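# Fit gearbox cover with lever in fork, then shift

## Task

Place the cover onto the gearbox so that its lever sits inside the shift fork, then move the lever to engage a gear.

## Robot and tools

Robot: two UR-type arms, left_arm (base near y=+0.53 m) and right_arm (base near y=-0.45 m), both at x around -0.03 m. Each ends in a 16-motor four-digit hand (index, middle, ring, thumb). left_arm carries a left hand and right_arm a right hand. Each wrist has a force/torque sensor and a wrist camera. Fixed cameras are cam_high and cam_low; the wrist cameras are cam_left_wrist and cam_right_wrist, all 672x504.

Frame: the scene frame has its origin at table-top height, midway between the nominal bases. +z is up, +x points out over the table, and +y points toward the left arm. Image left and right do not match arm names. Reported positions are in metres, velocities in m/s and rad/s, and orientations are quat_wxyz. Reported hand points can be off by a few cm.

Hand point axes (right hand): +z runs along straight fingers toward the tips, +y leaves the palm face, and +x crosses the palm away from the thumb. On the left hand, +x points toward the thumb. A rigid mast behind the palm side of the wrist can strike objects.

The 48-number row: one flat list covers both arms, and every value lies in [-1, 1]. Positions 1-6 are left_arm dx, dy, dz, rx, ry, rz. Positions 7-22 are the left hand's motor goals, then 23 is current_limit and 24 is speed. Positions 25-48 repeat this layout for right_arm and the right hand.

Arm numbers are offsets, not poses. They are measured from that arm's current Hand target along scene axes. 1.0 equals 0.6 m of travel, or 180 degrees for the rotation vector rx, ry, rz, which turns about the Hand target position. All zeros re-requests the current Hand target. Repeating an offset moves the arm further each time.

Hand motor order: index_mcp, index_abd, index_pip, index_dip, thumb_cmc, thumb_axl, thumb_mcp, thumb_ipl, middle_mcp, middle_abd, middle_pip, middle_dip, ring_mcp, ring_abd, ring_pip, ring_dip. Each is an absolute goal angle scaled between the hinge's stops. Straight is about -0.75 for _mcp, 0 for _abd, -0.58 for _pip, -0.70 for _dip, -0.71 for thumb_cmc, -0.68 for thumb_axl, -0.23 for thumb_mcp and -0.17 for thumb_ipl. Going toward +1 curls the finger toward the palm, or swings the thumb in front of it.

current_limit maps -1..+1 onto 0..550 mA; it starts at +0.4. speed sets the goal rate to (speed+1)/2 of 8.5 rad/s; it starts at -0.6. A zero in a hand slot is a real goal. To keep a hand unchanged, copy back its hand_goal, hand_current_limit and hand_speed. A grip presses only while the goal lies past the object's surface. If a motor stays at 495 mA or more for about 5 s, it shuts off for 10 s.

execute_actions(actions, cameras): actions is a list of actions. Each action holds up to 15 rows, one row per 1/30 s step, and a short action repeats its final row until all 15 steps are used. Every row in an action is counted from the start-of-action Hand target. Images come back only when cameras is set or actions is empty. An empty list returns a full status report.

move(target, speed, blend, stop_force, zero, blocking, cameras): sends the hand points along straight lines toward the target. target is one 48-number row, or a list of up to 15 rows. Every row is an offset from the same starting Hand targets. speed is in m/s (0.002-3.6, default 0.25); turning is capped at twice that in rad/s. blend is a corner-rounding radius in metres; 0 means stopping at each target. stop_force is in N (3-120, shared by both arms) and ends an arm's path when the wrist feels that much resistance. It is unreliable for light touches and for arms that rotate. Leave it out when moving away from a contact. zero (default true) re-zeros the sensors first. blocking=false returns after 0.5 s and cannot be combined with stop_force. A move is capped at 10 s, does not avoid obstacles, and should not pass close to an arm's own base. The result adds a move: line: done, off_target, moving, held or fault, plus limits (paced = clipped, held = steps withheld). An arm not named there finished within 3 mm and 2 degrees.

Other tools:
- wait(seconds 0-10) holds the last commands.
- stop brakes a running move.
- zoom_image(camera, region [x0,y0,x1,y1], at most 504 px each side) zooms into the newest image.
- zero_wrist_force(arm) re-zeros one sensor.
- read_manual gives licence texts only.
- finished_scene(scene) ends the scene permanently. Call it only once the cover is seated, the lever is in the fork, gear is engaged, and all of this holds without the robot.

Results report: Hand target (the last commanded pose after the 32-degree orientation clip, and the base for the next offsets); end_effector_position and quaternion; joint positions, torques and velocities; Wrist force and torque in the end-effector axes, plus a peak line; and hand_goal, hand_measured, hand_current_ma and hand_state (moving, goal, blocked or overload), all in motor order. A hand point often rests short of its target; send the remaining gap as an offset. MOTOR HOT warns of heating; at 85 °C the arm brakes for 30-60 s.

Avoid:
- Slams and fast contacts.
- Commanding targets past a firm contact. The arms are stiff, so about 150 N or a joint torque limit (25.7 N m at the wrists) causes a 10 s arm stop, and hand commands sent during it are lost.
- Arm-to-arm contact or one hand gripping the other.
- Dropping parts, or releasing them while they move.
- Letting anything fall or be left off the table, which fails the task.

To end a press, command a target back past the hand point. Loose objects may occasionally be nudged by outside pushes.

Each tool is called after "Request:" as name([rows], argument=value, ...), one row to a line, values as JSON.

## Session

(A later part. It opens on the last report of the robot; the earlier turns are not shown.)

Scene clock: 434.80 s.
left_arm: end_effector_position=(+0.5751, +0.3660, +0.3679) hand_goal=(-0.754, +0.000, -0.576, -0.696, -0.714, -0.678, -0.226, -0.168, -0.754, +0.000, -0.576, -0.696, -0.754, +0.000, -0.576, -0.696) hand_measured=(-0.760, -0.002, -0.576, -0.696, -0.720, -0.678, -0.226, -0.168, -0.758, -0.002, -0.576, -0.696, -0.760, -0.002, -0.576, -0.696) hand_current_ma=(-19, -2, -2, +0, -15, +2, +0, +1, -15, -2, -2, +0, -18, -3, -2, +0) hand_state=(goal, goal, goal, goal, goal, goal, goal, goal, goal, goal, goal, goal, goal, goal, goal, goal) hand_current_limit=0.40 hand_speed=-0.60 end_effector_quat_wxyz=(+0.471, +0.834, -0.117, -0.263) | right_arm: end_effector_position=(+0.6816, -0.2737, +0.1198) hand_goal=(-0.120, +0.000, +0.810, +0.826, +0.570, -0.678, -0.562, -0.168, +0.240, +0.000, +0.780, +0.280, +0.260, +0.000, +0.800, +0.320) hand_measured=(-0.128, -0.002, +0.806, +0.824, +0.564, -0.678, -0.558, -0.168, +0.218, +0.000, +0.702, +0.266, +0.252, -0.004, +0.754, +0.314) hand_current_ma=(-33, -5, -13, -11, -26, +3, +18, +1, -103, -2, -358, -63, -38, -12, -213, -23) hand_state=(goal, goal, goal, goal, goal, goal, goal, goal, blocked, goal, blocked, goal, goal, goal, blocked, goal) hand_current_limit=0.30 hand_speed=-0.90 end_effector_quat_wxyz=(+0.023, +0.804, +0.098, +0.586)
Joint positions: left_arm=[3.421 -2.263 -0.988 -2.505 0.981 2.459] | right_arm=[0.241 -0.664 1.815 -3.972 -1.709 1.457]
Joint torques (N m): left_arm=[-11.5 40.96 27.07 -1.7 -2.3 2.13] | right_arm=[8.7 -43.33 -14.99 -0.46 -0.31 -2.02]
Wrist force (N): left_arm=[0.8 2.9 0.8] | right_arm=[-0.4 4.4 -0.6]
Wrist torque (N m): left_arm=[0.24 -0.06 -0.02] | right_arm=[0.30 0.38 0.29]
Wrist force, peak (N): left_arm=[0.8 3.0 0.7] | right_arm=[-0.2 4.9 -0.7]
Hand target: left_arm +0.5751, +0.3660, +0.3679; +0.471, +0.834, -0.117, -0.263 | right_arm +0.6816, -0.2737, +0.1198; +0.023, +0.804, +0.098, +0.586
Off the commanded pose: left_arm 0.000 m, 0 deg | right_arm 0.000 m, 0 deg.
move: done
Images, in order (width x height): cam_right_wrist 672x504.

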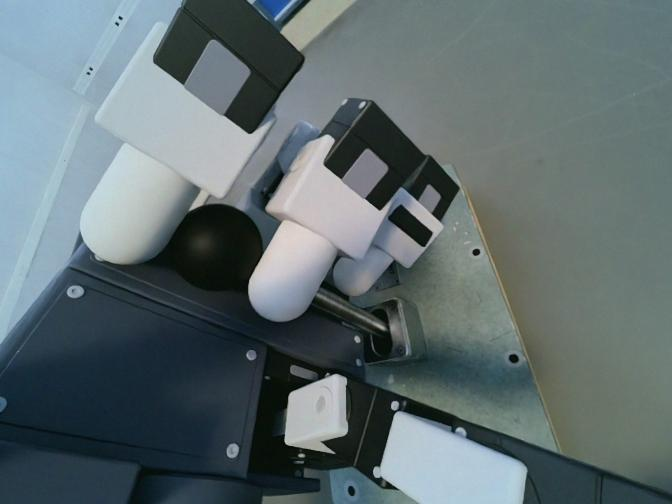

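Request:
move(target=[0,0,0,0,0,0,-0.754,0,-0.576,-0.696,-0.714,-0.678,-0.226,-0.168,-0.754,0,-0.576,-0.696,-0.754,0,-0.576,-0.696,0.4,-0.6,0,0,0,0,0,0,0.03,0,0.81,0.826,0.571,-0.678,-0.562,-0.168,0.24,0,0.78,0.28,0.26,0,0.80,0.32,0.3,-0.9])

Request:
move(target=[0,0,0,0,0,0,-0.754,0,-0.576,-0.696,-0.714,-0.678,-0.226,-0.168,-0.754,0,-0.576,-0.696,-0.754,0,-0.576,-0.696,0.4,-0.6,0,0,0,0,0,0,0.085,0,0.81,0.765,0.571,-0.678,-0.562,-0.168,0.24,0,0.78,0.28,0.26,0,0.80,0.32,0.3,-0.9], cameras=["cam_right_wrist", "cam_high"])

Scene clock: 444.97 s.
left_arm: end_effector_position=(+0.5751, +0.3660, +0.3679) hand_goal=(-0.754, +0.000, -0.576, -0.696, -0.714, -0.678, -0.226, -0.168, -0.754, +0.000, -0.576, -0.696, -0.754, +0.000, -0.576, -0.696) hand_measured=(-0.760, -0.002, -0.576, -0.696, -0.720, -0.678, -0.226, -0.168, -0.758, -0.002, -0.576, -0.696, -0.760, -0.002, -0.576, -0.696) hand_current_ma=(-19, -2, -2, +0, -15, +2, +0, +1, -15, -2, -2, +0, -18, -3, -2, +0) hand_state=(goal, goal, goal, goal, goal, goal, goal, goal, goal, goal, goal, goal, goal, goal, goal, goal) hand_current_limit=0.40 hand_speed=-0.60 end_effector_quat_wxyz=(+0.471, +0.834, -0.117, -0.263) | right_arm: end_effector_position=(+0.6816, -0.2737, +0.1198) hand_goal=(+0.030, +0.000, +0.810, +0.826, +0.570, -0.678, -0.562, -0.168, +0.240, +0.000, +0.780, +0.280, +0.260, +0.000, +0.800, +0.320) hand_measured=(-0.002, -0.002, +0.806, +0.836, +0.564, -0.678, -0.558, -0.168, +0.218, +0.000, +0.704, +0.266, +0.252, -0.004, +0.754, +0.314) hand_current_ma=(-153, -5, -13, +47, -26, +3, +18, +1, -103, -1, -357, -65, -38, -13, -211, -25) hand_state=(blocked, goal, goal, goal, goal, goal, goal, goal, blocked, goal, blocked, goal, goal, goal, blocked, goal) hand_current_limit=0.30 hand_speed=-0.90 end_effector_quat_wxyz=(+0.023, +0.804, +0.098, +0.586)
Joint positions: left_arm=[3.421 -2.263 -0.988 -2.505 0.981 2.459] | right_arm=[0.241 -0.664 1.815 -3.972 -1.709 1.457]
Joint torques (N m): left_arm=[-12.12 41.11 27.76 -1.82 -2.34 2.24] | right_arm=[8.54 -41.07 -14.93 0.02 -0.36 -1.75]
Wrist force (N): left_arm=[0.8 2.8 0.7] | right_arm=[0.2 4.1 1.5]
Wrist torque (N m): left_arm=[0.24 -0.06 -0.01] | right_arm=[0.14 0.40 0.24]
Wrist force, peak (N): left_arm=[0.8 3.1 0.9] | right_arm=[-0.6 5.0 -0.5]
Hand target: left_arm +0.5751, +0.3660, +0.3679; +0.471, +0.834, -0.117, -0.263 | right_arm +0.6816, -0.2737, +0.1198; +0.023, +0.804, +0.098, +0.586
Off the commanded pose: left_arm 0.000 m, 0 deg | right_arm 0.000 m, 0 deg.
move: done

Scene clock: 445.47 s.
left_arm: end_effector_position=(+0.5751, +0.3660, +0.3679) hand_goal=(-0.754, +0.000, -0.576, -0.696, -0.714, -0.678, -0.226, -0.168, -0.754, +0.000, -0.576, -0.696, -0.754, +0.000, -0.576, -0.696) hand_measured=(-0.760, -0.002, -0.576, -0.696, -0.720, -0.678, -0.226, -0.168, -0.758, -0.002, -0.576, -0.696, -0.760, -0.002, -0.576, -0.696) hand_current_ma=(-19, -2, -2, +0, -15, +2, +0, +1, -15, -2, -2, +0, -18, -3, -2, +0) hand_state=(goal, goal, goal, goal, goal, goal, goal, goal, goal, goal, goal, goal, goal, goal, goal, goal) hand_current_limit=0.40 hand_speed=-0.60 end_effector_quat_wxyz=(+0.471, +0.834, -0.117, -0.263) | right_arm: end_effector_position=(+0.6816, -0.2737, +0.1198) hand_goal=(+0.084, +0.000, +0.810, +0.764, +0.570, -0.678, -0.562, -0.168, +0.240, +0.000, +0.780, +0.280, +0.260, +0.000, +0.800, +0.320) hand_measured=(+0.032, -0.002, +0.808, +0.824, +0.564, -0.678, -0.558, -0.168, +0.218, +0.004, +0.704, +0.262, +0.252, -0.004, +0.770, +0.314) hand_current_ma=(-250, -5, -8, +280, -26, +3, +18, +1, -103, +14, -353, -80, -38, -13, -137, -26) hand_state=(blocked, goal, goal, blocked, goal, goal, goal, goal, blocked, goal, blocked, goal, goal, goal, blocked, goal) hand_current_limit=0.30 hand_speed=-0.90 end_effector_quat_wxyz=(+0.023, +0.804, +0.098, +0.586)
Joint positions: left_arm=[3.421 -2.263 -0.988 -2.505 0.981 2.459] | right_arm=[0.241 -0.664 1.815 -3.972 -1.709 1.457]
Joint torques (N m): left_arm=[-10.67 43.06 27.68 -1.69 -2.44 2.3] | right_arm=[4.7 -44.59 -14.7 -2.23 -0.29 -1.69]
Wrist force (N): left_arm=[0.9 2.7 0.9] | right_arm=[-6.6 -0.1 2.3]
Wrist torque (N m): left_arm=[0.21 -0.07 -0.01] | right_arm=[-0.15 0.78 -0.30]
Wrist force, peak (N): left_arm=[0.9 2.9 0.9] | right_arm=[-6.8 0.0 2.4]
Hand target: left_arm +0.5751, +0.3660, +0.3679; +0.471, +0.834, -0.117, -0.263 | right_arm +0.6816, -0.2737, +0.1198; +0.023, +0.804, +0.098, +0.586
Off the commanded pose: left_arm 0.000 m, 0 deg | right_arm 0.000 m, 0 deg.
move: done
Images, in order (width x height): cam_high 672x504, cam_right_wrist 672x504.

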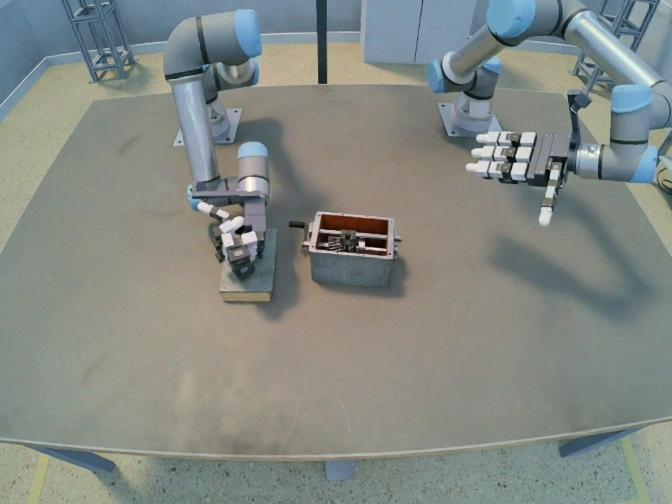

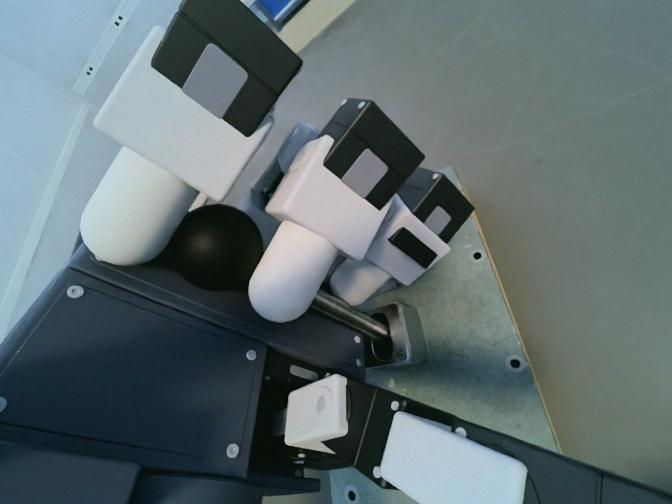

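Request:
move(target=[0,0,0,0,0,0,-0.754,0,-0.576,-0.696,-0.714,-0.678,-0.226,-0.168,-0.754,0,-0.576,-0.696,-0.754,0,-0.576,-0.696,0.4,-0.6,0,0,0.05,0,0,0,0.085,0,0.81,0.765,0.571,-0.678,-0.562,-0.168,0.24,0,0.78,0.28,0.26,0,0.80,0.32,0.3,-0.9], speed=0.02, cameras=["cam_right_wrist", "cam_high", "cam_low"])

Scene clock: 460.23 s.
left_arm: end_effector_position=(+0.5751, +0.3660, +0.3679) hand_goal=(-0.754, +0.000, -0.576, -0.696, -0.714, -0.678, -0.226, -0.168, -0.754, +0.000, -0.576, -0.696, -0.754, +0.000, -0.576, -0.696) hand_measured=(-0.760, -0.002, -0.576, -0.696, -0.720, -0.678, -0.226, -0.168, -0.758, -0.002, -0.576, -0.696, -0.760, -0.002, -0.576, -0.696) hand_current_ma=(-19, -2, -2, +0, -15, +2, +0, +1, -15, -2, -2, +0, -18, -3, -2, +0) hand_state=(goal, goal, goal, goal, goal, goal, goal, goal, goal, goal, goal, goal, goal, goal, goal, goal) hand_current_limit=0.40 hand_speed=-0.60 end_effector_quat_wxyz=(+0.471, +0.834, -0.117, -0.263) | right_arm: end_effector_position=(+0.6816, -0.2737, +0.1497) hand_goal=(+0.084, +0.000, +0.810, +0.764, +0.570, -0.678, -0.562, -0.168, +0.240, +0.000, +0.780, +0.280, +0.260, +0.000, +0.800, +0.320) hand_measured=(+0.032, -0.002, +0.808, +0.824, +0.564, -0.678, -0.558, -0.168, +0.218, +0.010, +0.704, +0.262, +0.252, -0.004, +0.786, +0.314) hand_current_ma=(-250, -4, -4, +280, -26, +3, +18, +1, -103, +36, -353, -80, -38, -13, -62, -26) hand_state=(blocked, goal, goal, blocked, goal, goal, goal, goal, blocked, goal, blocked, goal, goal, goal, goal, goal) hand_current_limit=0.30 hand_speed=-0.90 end_effector_quat_wxyz=(+0.023, +0.804, +0.098, +0.586)
Joint positions: left_arm=[3.421 -2.263 -0.988 -2.505 0.981 2.459] | right_arm=[0.241 -0.73 1.83 -3.922 -1.709 1.457]
Joint torques (N m): left_arm=[-11.32 42.83 25.93 -1.55 -2.58 2.24] | right_arm=[-4.63 -62.18 -6.46 -1.01 -0.4 -2.29]
Wrist force (N): left_arm=[0.7 2.7 0.7] | right_arm=[-7.8 -0.2 2.4]
Wrist torque (N m): left_arm=[0.22 -0.04 -0.02] | right_arm=[-0.15 0.74 -0.28]
Wrist force, peak (N): left_arm=[1.0 3.0 0.7] | right_arm=[-8.1 -0.3 2.7]
Hand target: left_arm +0.5751, +0.3660, +0.3679; +0.471, +0.834, -0.117, -0.263 | right_arm +0.6816, -0.2737, +0.1498; +0.023, +0.804, +0.098, +0.586
Off the commanded pose: left_arm 0.000 m, 0 deg | right_arm 0.000 m, 0 deg.
move: done
Images, in order (width x height): cam_high 672x504, cam_low 672x504, cam_right_wrist 672x504.

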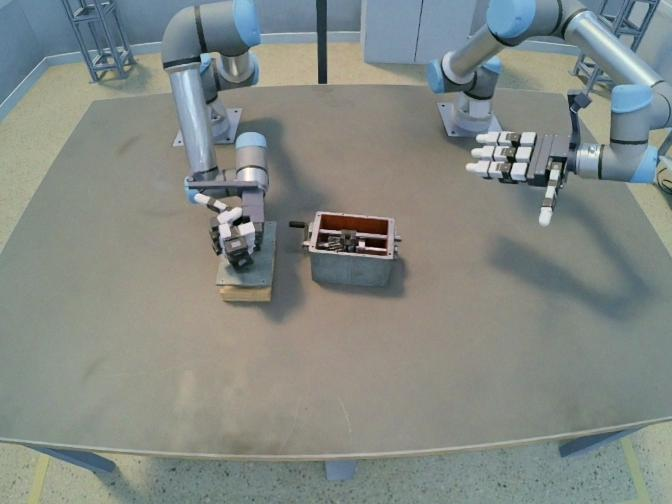

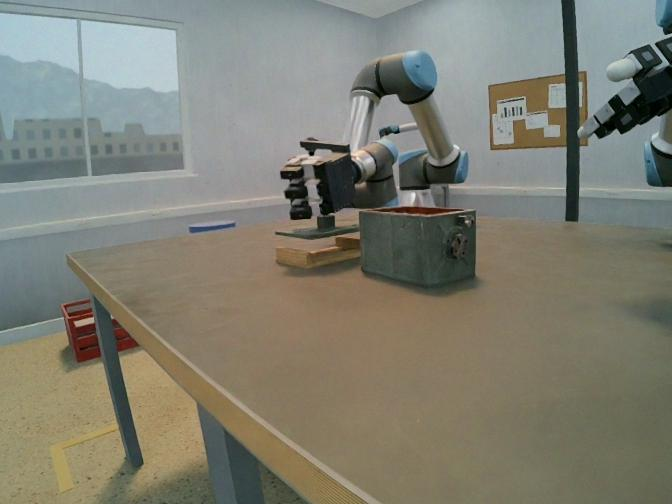

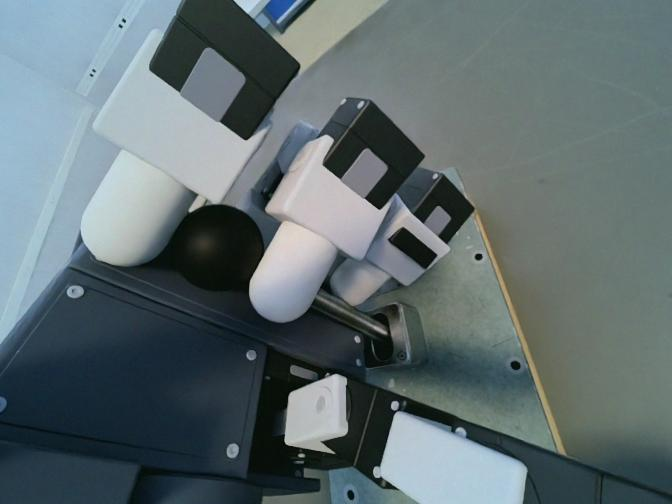

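Request:
zoom_image(camera="cam_low", region=[260, 140, 500, 300])

Request:
zoom_image(camera="cam_high", region=[180, 180, 420, 320])

Scaled by 2.100.

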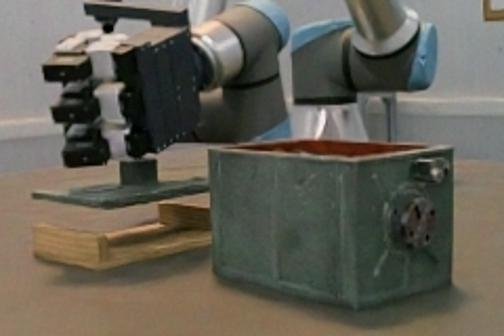

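Scaled by 2.100.

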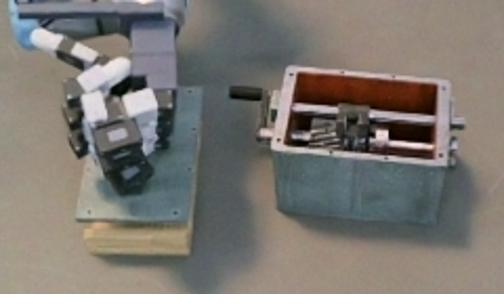

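Request:
move(target=[0,0,0,0,0,0,-0.754,0,-0.576,-0.696,-0.714,-0.678,-0.226,-0.168,-0.754,0,-0.576,-0.696,-0.754,0,-0.576,-0.696,0.4,-0.6,0,0,0.25,0,0,0,0.085,0,0.81,0.765,0.571,-0.678,-0.562,-0.168,0.24,0,0.78,0.28,0.26,0,0.80,0.32,0.3,-0.9], speed=0.05)

Request:
move(target=[0,0,0,0,0,0,-0.754,0,-0.576,-0.696,-0.714,-0.678,-0.226,-0.168,-0.754,0,-0.576,-0.696,-0.754,0,-0.576,-0.696,0.4,-0.6,0,0.618,0,0,0,0.459,0.085,0,0.81,0.765,0.571,-0.678,-0.562,-0.168,0.24,0,0.78,0.28,0.26,0,0.80,0.32,0.3,-0.9], speed=0.1, cameras=["all"])

Scene clock: 495.63 s.
left_arm: end_effector_position=(+0.5751, +0.3660, +0.3679) hand_goal=(-0.754, +0.000, -0.576, -0.696, -0.714, -0.678, -0.226, -0.168, -0.754, +0.000, -0.576, -0.696, -0.754, +0.000, -0.576, -0.696) hand_measured=(-0.760, -0.002, -0.576, -0.696, -0.720, -0.678, -0.226, -0.168, -0.758, -0.002, -0.576, -0.696, -0.760, -0.002, -0.576, -0.696) hand_current_ma=(-19, -2, -2, +0, -15, +2, +0, +1, -15, -2, -2, +0, -18, -3, -2, +0) hand_state=(goal, goal, goal, goal, goal, goal, goal, goal, goal, goal, goal, goal, goal, goal, goal, goal) hand_current_limit=0.40 hand_speed=-0.60 end_effector_quat_wxyz=(+0.471, +0.834, -0.117, -0.263) | right_arm: end_effector_position=(+0.6816, -0.2737, +0.2997) hand_goal=(+0.084, +0.000, +0.810, +0.764, +0.570, -0.678, -0.562, -0.168, +0.240, +0.000, +0.780, +0.280, +0.260, +0.000, +0.800, +0.320) hand_measured=(+0.032, -0.002, +0.808, +0.824, +0.564, -0.678, -0.558, -0.168, +0.218, +0.010, +0.704, +0.262, +0.252, -0.004, +0.786, +0.314) hand_current_ma=(-250, -4, -4, +280, -26, +3, +18, +1, -103, +36, -353, -80, -38, -13, -62, -26) hand_state=(blocked, goal, goal, blocked, goal, goal, goal, goal, blocked, goal, blocked, goal, goal, goal, goal, goal) hand_current_limit=0.30 hand_speed=-0.90 end_effector_quat_wxyz=(+0.023, +0.804, +0.098, +0.586)
Joint positions: left_arm=[3.421 -2.263 -0.988 -2.505 0.981 2.459] | right_arm=[0.241 -1.027 1.822 -3.616 -1.709 1.457]
Joint torques (N m): left_arm=[-10.54 40.76 26.08 -1.47 -2.17 1.78] | right_arm=[-2.6 -57.67 -25.99 -0.87 0.5 -0.94]
Wrist force (N): left_arm=[0.8 2.7 0.7] | right_arm=[-7.8 -0.1 2.7]
Wrist torque (N m): left_arm=[0.23 -0.07 -0.01] | right_arm=[-0.16 0.72 -0.29]
Wrist force, peak (N): left_arm=[0.8 3.0 1.0] | right_arm=[-8.5 -0.4 2.4]
Hand target: left_arm +0.5751, +0.3660, +0.3679; +0.471, +0.834, -0.117, -0.263 | right_arm +0.6816, -0.2737, +0.2998; +0.023, +0.804, +0.098, +0.586
Off the commanded pose: left_arm 0.000 m, 0 deg | right_arm 0.000 m, 0 deg.
move: done

Scene clock: 503.43 s.
left_arm: end_effector_position=(+0.5751, +0.3660, +0.3679) hand_goal=(-0.754, +0.000, -0.576, -0.696, -0.714, -0.678, -0.226, -0.168, -0.754, +0.000, -0.576, -0.696, -0.754, +0.000, -0.576, -0.696) hand_measured=(-0.760, -0.002, -0.576, -0.696, -0.720, -0.678, -0.226, -0.168, -0.758, -0.002, -0.576, -0.696, -0.760, -0.002, -0.576, -0.696) hand_current_ma=(-19, -2, -2, +0, -15, +2, +0, +1, -15, -2, -2, +0, -18, -3, -2, +0) hand_state=(goal, goal, goal, goal, goal, goal, goal, goal, goal, goal, goal, goal, goal, goal, goal, goal) hand_current_limit=0.40 hand_speed=-0.60 end_effector_quat_wxyz=(+0.471, +0.834, -0.117, -0.263) | right_arm: end_effector_position=(+0.6816, +0.0971, +0.2998) hand_goal=(+0.084, +0.000, +0.810, +0.764, +0.570, -0.678, -0.562, -0.168, +0.240, +0.000, +0.780, +0.280, +0.260, +0.000, +0.800, +0.320) hand_measured=(+0.032, -0.002, +0.808, +0.824, +0.564, -0.678, -0.558, -0.168, +0.218, +0.010, +0.704, +0.262, +0.252, -0.004, +0.786, +0.314) hand_current_ma=(-250, -4, -4, +280, -26, +3, +18, +1, -103, +37, -353, -80, -38, -13, -62, -26) hand_state=(blocked, goal, goal, blocked, goal, goal, goal, goal, blocked, goal, blocked, goal, goal, goal, goal, goal) hand_current_limit=0.30 hand_speed=-0.90 end_effector_quat_wxyz=(-0.370, +0.539, +0.604, +0.455)
Joint positions: left_arm=[3.421 -2.263 -0.988 -2.505 0.981 2.459] | right_arm=[0.33 -0.84 1.408 -2.965 -0.477 0.725]
Joint torques (N m): left_arm=[-11.19 43.1 26.35 -1.58 -2.49 2.12] | right_arm=[7.62 -48.25 -28.69 -0.84 4.03 -2.78]
Wrist force (N): left_arm=[0.9 3.1 0.9] | right_arm=[-7.8 0.0 2.3]
Wrist torque (N m): left_arm=[0.26 -0.07 -0.01] | right_arm=[-0.12 0.75 -0.27]
Wrist force, peak (N): left_arm=[0.9 3.1 0.9] | right_arm=[-8.4 -0.1 2.6]
Hand target: left_arm +0.5751, +0.3660, +0.3679; +0.471, +0.834, -0.117, -0.263 | right_arm +0.6816, +0.0971, +0.2998; -0.370, +0.539, +0.604, +0.455
Off the commanded pose: left_arm 0.000 m, 0 deg | right_arm 0.000 m, 0 deg.
move: done

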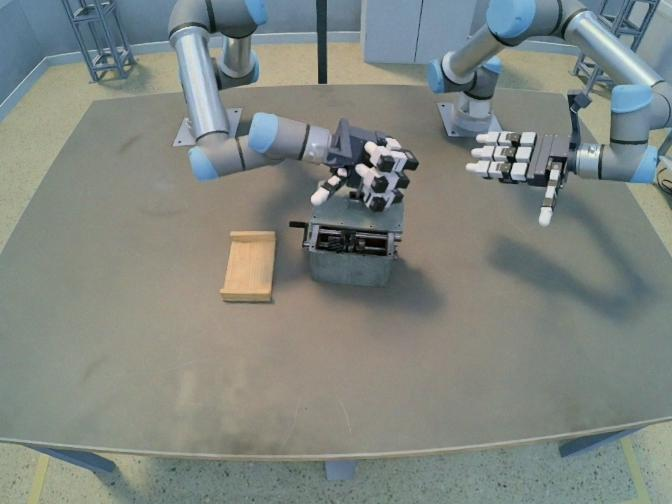

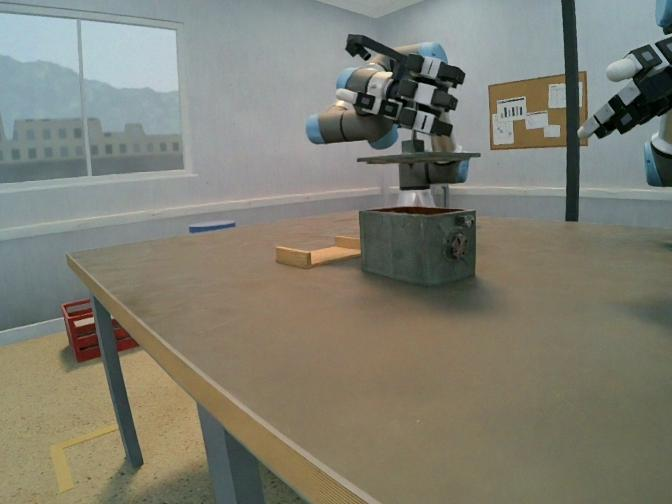

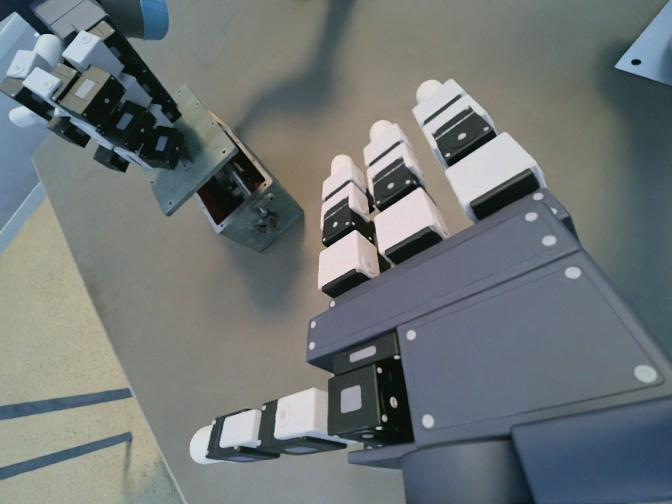

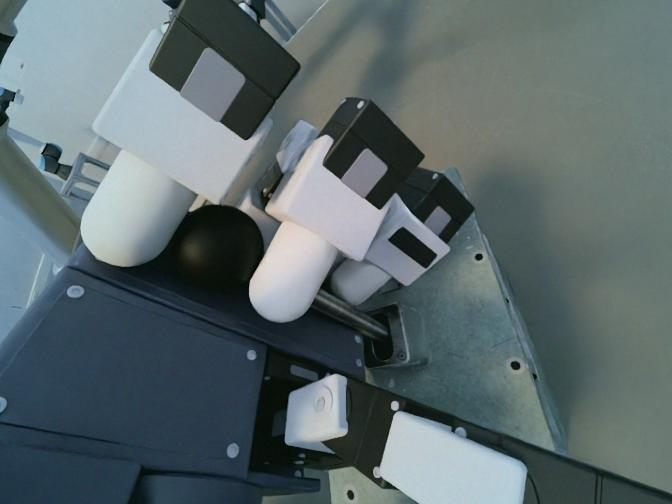

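Request:
zoom_image(camera="cam_low", region=[330, 100, 510, 300])

Request:
zoom_image(camera="cam_high", region=[280, 180, 430, 300])

Request:
zoom_image(camera="cam_left_wrist", region=[100, 60, 320, 260])

Scaled by 2.520.

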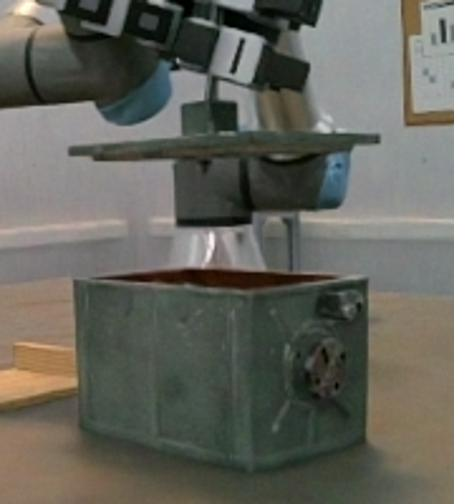

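Scaled by 3.360.

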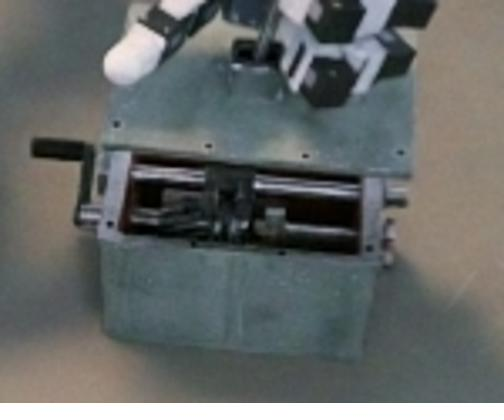

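Scaled by 2.291.

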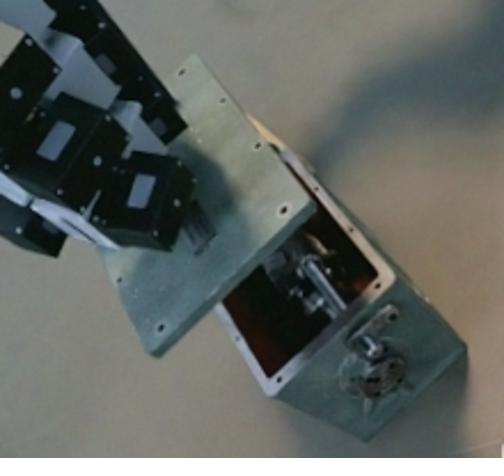

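Request:
zoom_image(camera="cam_low", region=[345, 130, 425, 230])

Request:
zoom_image(camera="cam_low", region=[410, 130, 490, 230])

Scaled by 5.040.

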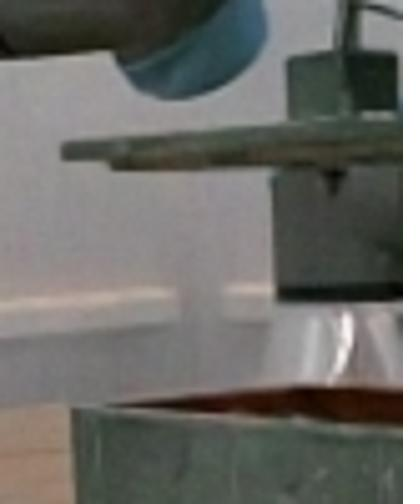

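Scaled by 5.040.

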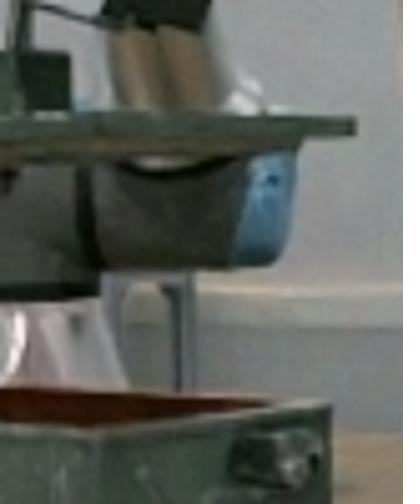

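Request:
move(target=[0,0,0,0,0,0,-0.754,0,-0.576,-0.696,-0.714,-0.678,-0.226,-0.168,-0.754,0,-0.576,-0.696,-0.754,0,-0.576,-0.696,0.4,-0.6,0.002,-0.012,-0.063,0,0,0.0072,0.085,0,0.81,0.765,0.571,-0.678,-0.562,-0.168,0.24,0,0.78,0.28,0.26,0,0.80,0.32,0.3,-0.9], speed=0.03, stop_force=4, cameras=["cam_high", "cam_low", "cam_left_wrist"])

Request:
zoom_image(camera="cam_left_wrist", region=[130, 70, 310, 250])

Request:
zoom_image(camera="cam_high", region=[290, 185, 420, 285])

Request:
zoom_image(camera="cam_low", region=[345, 130, 490, 240])

Scene clock: 579.87 s.
left_arm: end_effector_position=(+0.5751, +0.3660, +0.3679) hand_goal=(-0.754, +0.000, -0.576, -0.696, -0.714, -0.678, -0.226, -0.168, -0.754, +0.000, -0.576, -0.696, -0.754, +0.000, -0.576, -0.696) hand_measured=(-0.760, -0.002, -0.576, -0.696, -0.720, -0.678, -0.226, -0.168, -0.758, -0.002, -0.576, -0.696, -0.760, -0.002, -0.576, -0.696) hand_current_ma=(-19, -2, -2, +0, -15, +2, +0, +1, -15, -2, -2, +0, -18, -3, -2, +0) hand_state=(goal, goal, goal, goal, goal, goal, goal, goal, goal, goal, goal, goal, goal, goal, goal, goal) hand_current_limit=0.40 hand_speed=-0.60 end_effector_quat_wxyz=(+0.471, +0.834, -0.117, -0.263) | right_arm: end_effector_position=(+0.6828, +0.0899, +0.2620) hand_goal=(+0.084, +0.000, +0.810, +0.764, +0.570, -0.678, -0.562, -0.168, +0.240, +0.000, +0.780, +0.280, +0.260, +0.000, +0.800, +0.320) hand_measured=(+0.032, -0.002, +0.808, +0.824, +0.564, -0.678, -0.558, -0.168, +0.218, +0.010, +0.704, +0.262, +0.252, -0.004, +0.786, +0.314) hand_current_ma=(-250, -4, -4, +280, -26, +3, +18, +1, -103, +38, -353, -80, -38, -13, -62, -26) hand_state=(blocked, goal, goal, blocked, goal, goal, goal, goal, blocked, goal, blocked, goal, goal, goal, goal, goal) hand_current_limit=0.30 hand_speed=-0.90 end_effector_quat_wxyz=(-0.375, +0.532, +0.610, +0.451)
Joint positions: left_arm=[3.421 -2.263 -0.988 -2.505 0.981 2.459] | right_arm=[0.314 -0.8 1.437 -2.981 -0.45 0.664]
Joint torques (N m): left_arm=[-12.1 42.07 26.26 -1.38 -2.25 2.02] | right_arm=[-5.92 -48.36 -14.02 -4.8 4.1 -2.84]
Wrist force (N): left_arm=[0.8 2.9 0.6] | right_arm=[-7.5 -0.1 2.3]
Wrist torque (N m): left_arm=[0.26 -0.07 -0.01] | right_arm=[-0.14 0.71 -0.25]
Wrist force, peak (N): left_arm=[0.7 3.1 0.8] | right_arm=[-8.3 -0.4 2.5]
Hand target: left_arm +0.5751, +0.3660, +0.3679; +0.471, +0.834, -0.117, -0.263 | right_arm +0.6828, +0.0899, +0.2620; -0.375, +0.532, +0.610, +0.451
Off the commanded pose: left_arm 0.000 m, 0 deg | right_arm 0.000 m, 0 deg.
move: done
Images, in order (width x height): cam_high 672x504, cam_low 672x504, cam_left_wrist 672x504.

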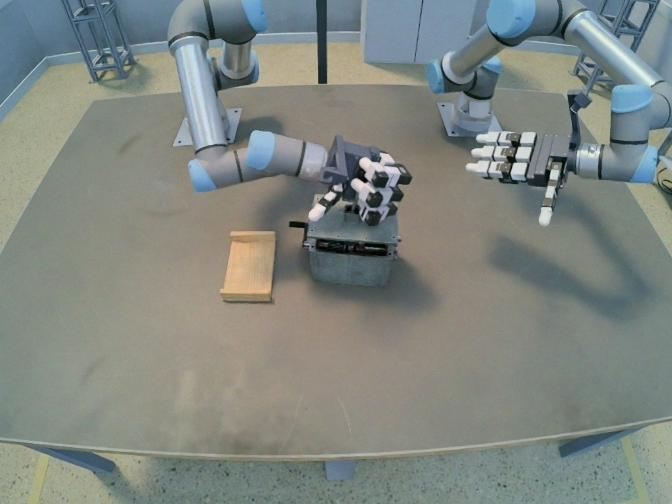

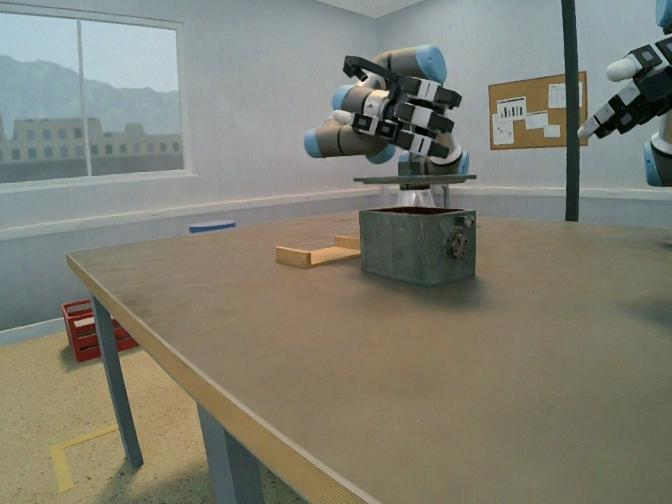

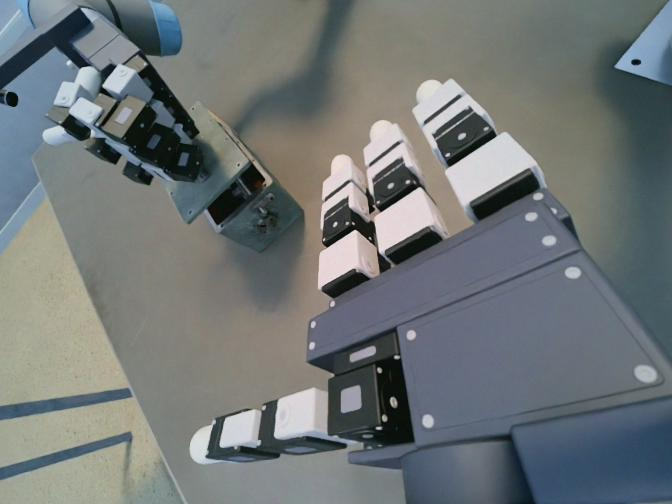

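Scaled by 2.800.

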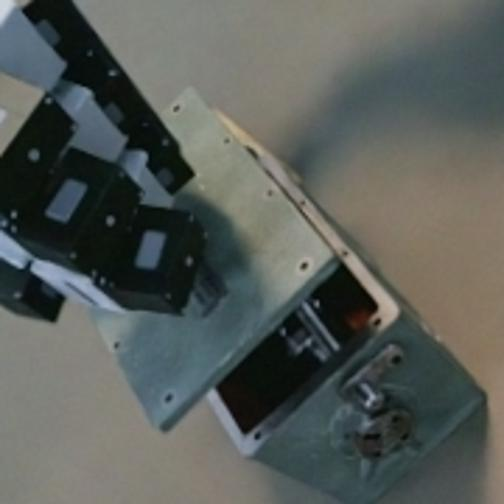

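Scaled by 3.877.

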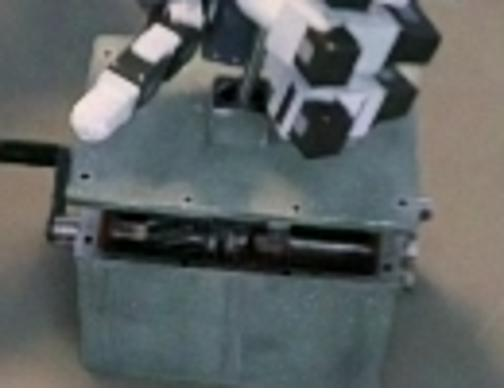

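Scaled by 3.476.

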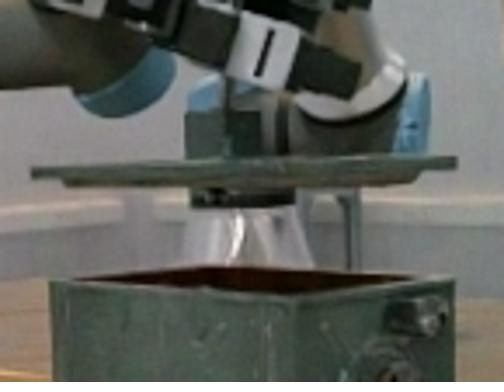

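Request:
move(target=[0,0,0,0,0,0,-0.754,0,-0.576,-0.696,-0.714,-0.678,-0.226,-0.168,-0.754,0,-0.576,-0.696,-0.754,0,-0.576,-0.696,0.4,-0.6,0,0,-0.0383,0,0,0,0.085,0,0.81,0.765,0.571,-0.678,-0.562,-0.168,0.24,0,0.78,0.28,0.26,0,0.80,0.32,0.3,-0.9], speed=0.02, stop_force=4, cameras=["cam_high", "cam_low", "cam_left_wrist"])

Request:
zoom_image(camera="cam_left_wrist", region=[160, 90, 280, 250])

Request:
zoom_image(camera="cam_high", region=[290, 185, 420, 285])

Request:
zoom_image(camera="cam_low", region=[345, 130, 490, 240])

Scene clock: 630.77 s.
left_arm: end_effector_position=(+0.5751, +0.3660, +0.3679) hand_goal=(-0.754, +0.000, -0.576, -0.696, -0.714, -0.678, -0.226, -0.168, -0.754, +0.000, -0.576, -0.696, -0.754, +0.000, -0.576, -0.696) hand_measured=(-0.760, -0.002, -0.576, -0.696, -0.720, -0.678, -0.226, -0.168, -0.758, -0.002, -0.576, -0.696, -0.760, -0.002, -0.576, -0.696) hand_current_ma=(-19, -2, -2, +0, -15, +2, +0, +1, -15, -2, -2, +0, -18, -3, -2, +0) hand_state=(goal, goal, goal, goal, goal, goal, goal, goal, goal, goal, goal, goal, goal, goal, goal, goal) hand_current_limit=0.40 hand_speed=-0.60 end_effector_quat_wxyz=(+0.471, +0.834, -0.117, -0.263) | right_arm: end_effector_position=(+0.6828, +0.0899, +0.2390) hand_goal=(+0.084, +0.000, +0.810, +0.764, +0.570, -0.678, -0.562, -0.168, +0.240, +0.000, +0.780, +0.280, +0.260, +0.000, +0.800, +0.320) hand_measured=(+0.032, -0.002, +0.808, +0.824, +0.564, -0.678, -0.558, -0.168, +0.218, +0.010, +0.704, +0.262, +0.252, -0.004, +0.786, +0.314) hand_current_ma=(-250, -4, -4, +280, -26, +3, +18, +1, -103, +38, -353, -80, -38, -13, -62, -26) hand_state=(blocked, goal, goal, blocked, goal, goal, goal, goal, blocked, goal, blocked, goal, goal, goal, goal, goal) hand_current_limit=0.30 hand_speed=-0.90 end_effector_quat_wxyz=(-0.375, +0.532, +0.610, +0.451)
Joint positions: left_arm=[3.421 -2.263 -0.988 -2.505 0.981 2.459] | right_arm=[0.314 -0.766 1.446 -3.022 -0.45 0.664]
Joint torques (N m): left_arm=[-11.63 43.49 26.84 -1.52 -2.39 1.78] | right_arm=[-3.67 -48.71 -13.56 -5.26 3.43 1.77]
Wrist force (N): left_arm=[0.9 2.6 0.7] | right_arm=[-7.7 -0.1 2.5]
Wrist torque (N m): left_arm=[0.22 -0.08 0.00] | right_arm=[-0.14 0.73 -0.28]
Wrist force, peak (N): left_arm=[1.0 3.0 0.9] | right_arm=[-8.3 -0.2 2.6]
Hand target: left_arm +0.5751, +0.3660, +0.3679; +0.471, +0.834, -0.117, -0.263 | right_arm +0.6828, +0.0899, +0.2390; -0.375, +0.532, +0.610, +0.451
Off the commanded pose: left_arm 0.000 m, 0 deg | right_arm 0.000 m, 0 deg.
move: done
Images, in order (width x height): cam_high 672x504, cam_low 672x504, cam_left_wrist 672x504.

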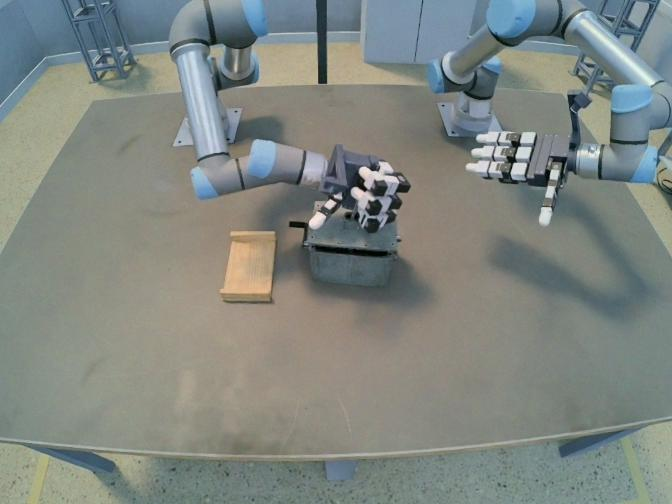

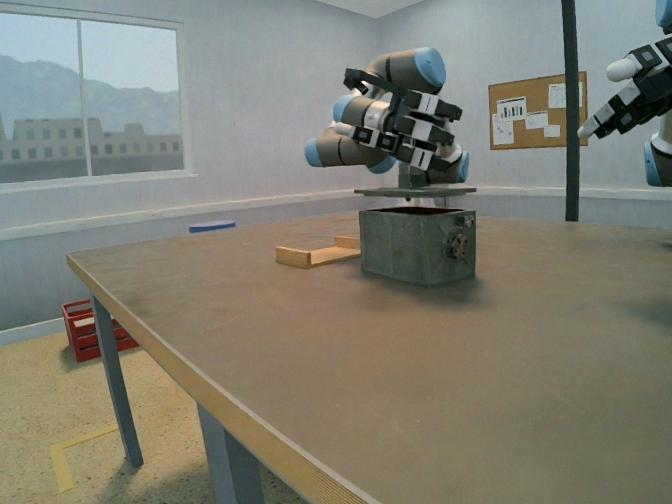

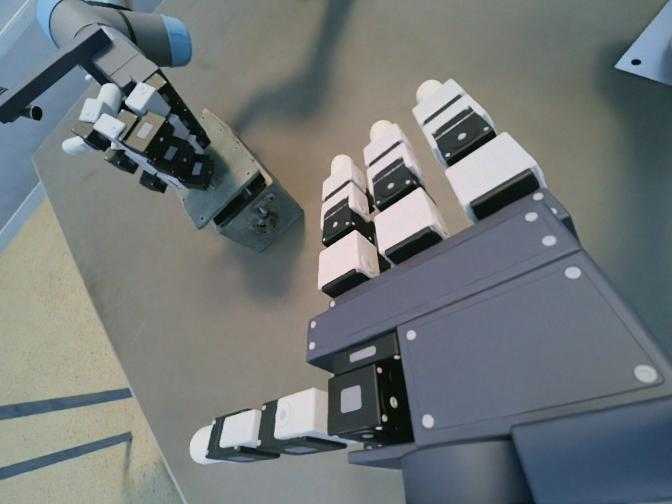

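Scaled by 3.150.

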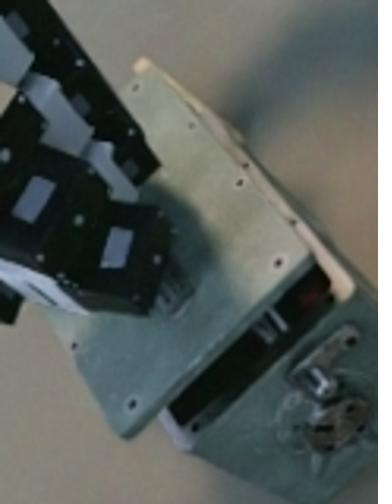

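Scaled by 3.877.

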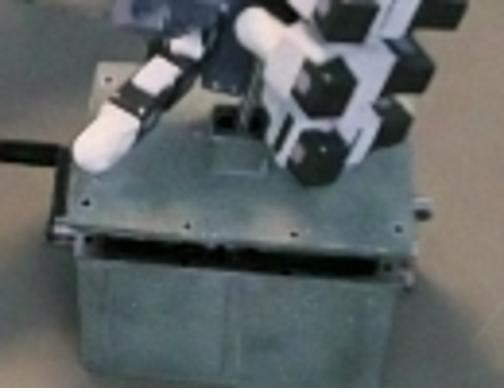

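Scaled by 3.476.

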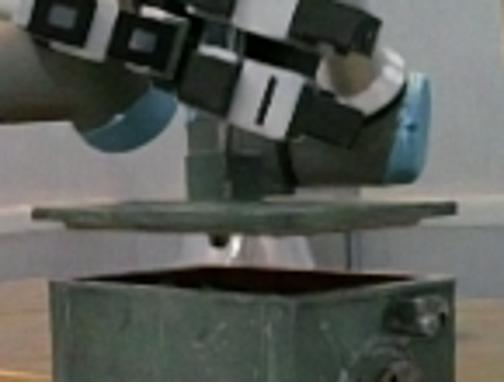

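Request:
zoom_image(camera="cam_low", region=[345, 170, 419, 230])

Request:
zoom_image(camera="cam_low", region=[410, 170, 484, 230])

Scaled by 6.811.

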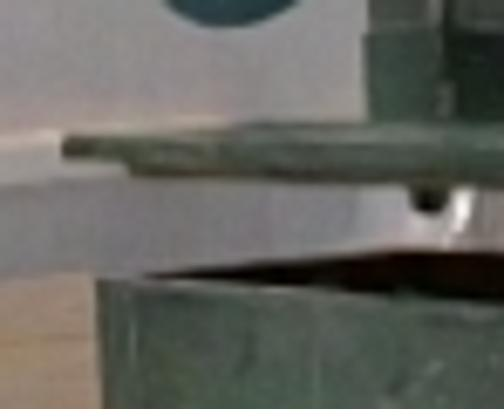

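Scaled by 6.811.

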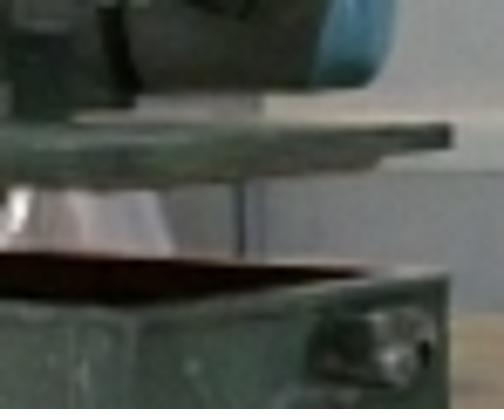

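Request:
move([
  [0,0,0,0,0,0,-0.754,0,-0.576,-0.696,-0.714,-0.678,-0.226,-0.168,-0.754,0,-0.576,-0.696,-0.754,0,-0.576,-0.696,0.4,-0.6,-0.0108,-0.0017,0,0,0,0,0.085,0,0.81,0.765,0.571,-0.678,-0.562,-0.168,0.24,0,0.78,0.28,0.26,0,0.80,0.32,0.3,-0.9],
  [0,0,0,0,0,0,-0.754,0,-0.576,-0.696,-0.714,-0.678,-0.226,-0.168,-0.754,0,-0.576,-0.696,-0.754,0,-0.576,-0.696,0.4,-0.6,-0.0108,-0.0017,-0.0242,0,0,0,0.085,0,0.81,0.765,0.571,-0.678,-0.562,-0.168,0.24,0,0.78,0.28,0.26,0,0.80,0.32,0.3,-0.9],
], speed=0.02, stop_force=3, cameras=["cam_high", "cam_low", "cam_left_wrist"])

Request:
zoom_image(camera="cam_left_wrist", region=[160, 90, 280, 250])

Request:
zoom_image(camera="cam_high", region=[290, 185, 420, 285])

Request:
zoom_image(camera="cam_low", region=[345, 170, 419, 230])

Request:
zoom_image(camera="cam_low", region=[410, 170, 484, 230])

Scene clock: 726.03 s.
left_arm: end_effector_position=(+0.5751, +0.3660, +0.3679) hand_goal=(-0.754, +0.000, -0.576, -0.696, -0.714, -0.678, -0.226, -0.168, -0.754, +0.000, -0.576, -0.696, -0.754, +0.000, -0.576, -0.696) hand_measured=(-0.760, -0.002, -0.576, -0.696, -0.720, -0.678, -0.226, -0.168, -0.758, -0.002, -0.576, -0.696, -0.760, -0.002, -0.576, -0.696) hand_current_ma=(-19, -2, -2, +0, -15, +2, +0, +1, -15, -2, -2, +0, -18, -3, -2, +0) hand_state=(goal, goal, goal, goal, goal, goal, goal, goal, goal, goal, goal, goal, goal, goal, goal, goal) hand_current_limit=0.40 hand_speed=-0.60 end_effector_quat_wxyz=(+0.471, +0.834, -0.117, -0.263) | right_arm: end_effector_position=(+0.6763, +0.0889, +0.2245) hand_goal=(+0.084, +0.000, +0.810, +0.764, +0.570, -0.678, -0.562, -0.168, +0.240, +0.000, +0.780, +0.280, +0.260, +0.000, +0.800, +0.320) hand_measured=(+0.032, -0.002, +0.808, +0.824, +0.564, -0.678, -0.558, -0.168, +0.218, +0.010, +0.704, +0.262, +0.252, -0.004, +0.786, +0.314) hand_current_ma=(-250, -4, -4, +280, -26, +3, +18, +1, -103, +38, -353, -80, -38, -13, -62, -26) hand_state=(blocked, goal, goal, blocked, goal, goal, goal, goal, blocked, goal, blocked, goal, goal, goal, goal, goal) hand_current_limit=0.30 hand_speed=-0.90 end_effector_quat_wxyz=(-0.375, +0.532, +0.610, +0.451)
Joint positions: left_arm=[3.421 -2.263 -0.988 -2.505 0.981 2.459] | right_arm=[0.315 -0.755 1.472 -3.062 -0.451 0.667]
Joint torques (N m): left_arm=[-11.32 41.84 26.88 -1.26 -2.29 2.15] | right_arm=[7.54 -48.62 -13.56 -5.28 -0.21 1.73]
Wrist force (N): left_arm=[0.6 2.6 0.9] | right_arm=[-7.9 -0.2 2.2]
Wrist torque (N m): left_arm=[0.21 -0.02 -0.03] | right_arm=[-0.13 0.76 -0.38]
Wrist force, peak (N): left_arm=[0.7 3.0 1.0] | right_arm=[-8.7 -0.3 2.6]
Hand target: left_arm +0.5751, +0.3660, +0.3679; +0.471, +0.834, -0.117, -0.263 | right_arm +0.6763, +0.0889, +0.2245; -0.375, +0.532, +0.610, +0.451
Off the commanded pose: left_arm 0.000 m, 0 deg | right_arm 0.000 m, 0 deg.
move: done
Images, in order (width x height): cam_high 672x504, cam_low 672x504, cam_left_wrist 672x504.

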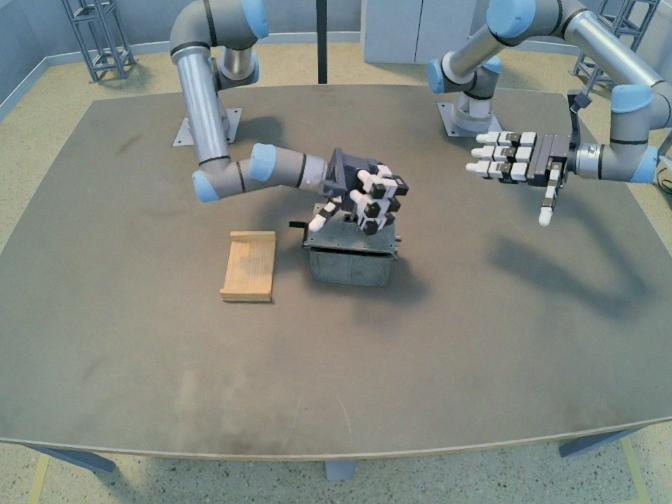

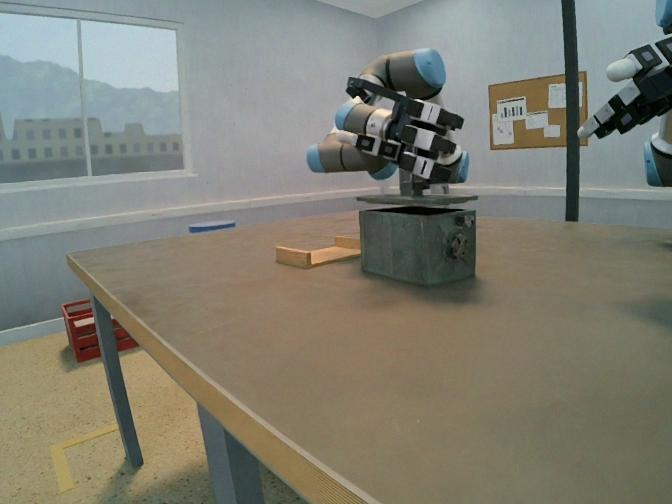

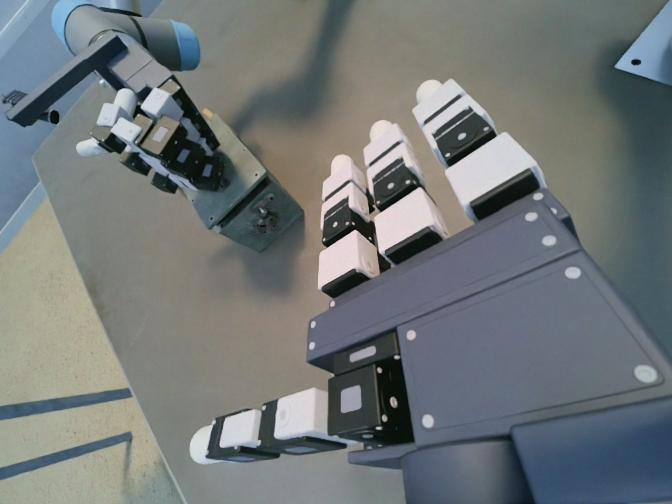

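Scaled by 3.150.

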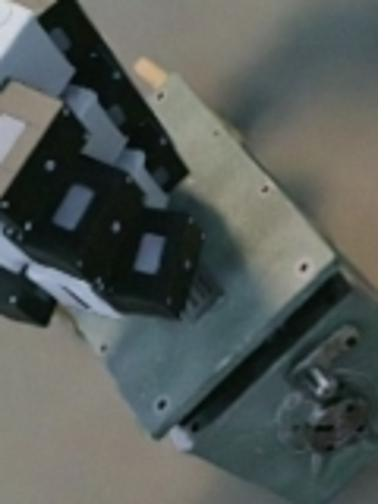

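Scaled by 3.877.

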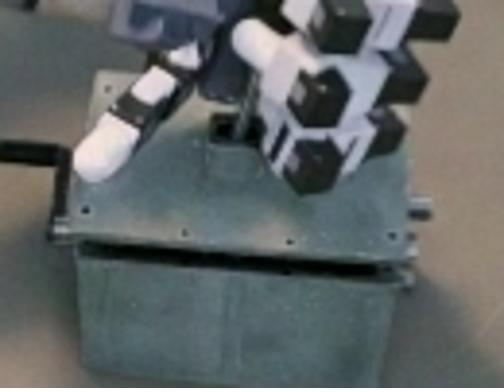

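Scaled by 6.811.

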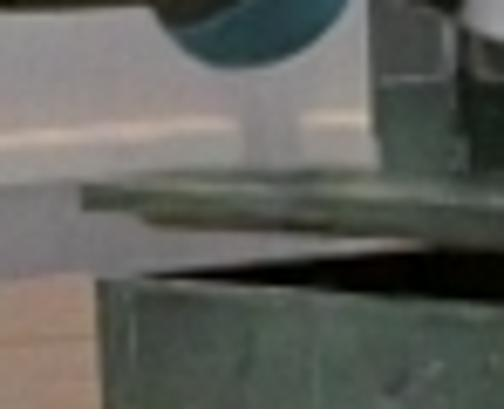

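Scaled by 6.811.

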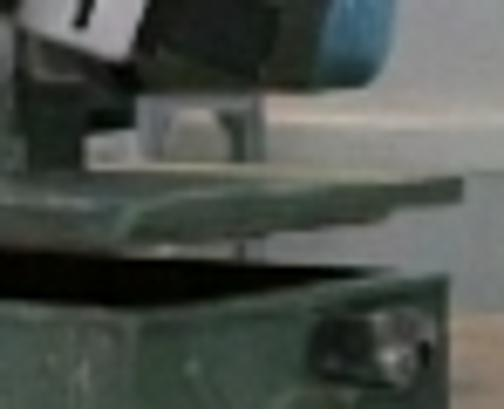

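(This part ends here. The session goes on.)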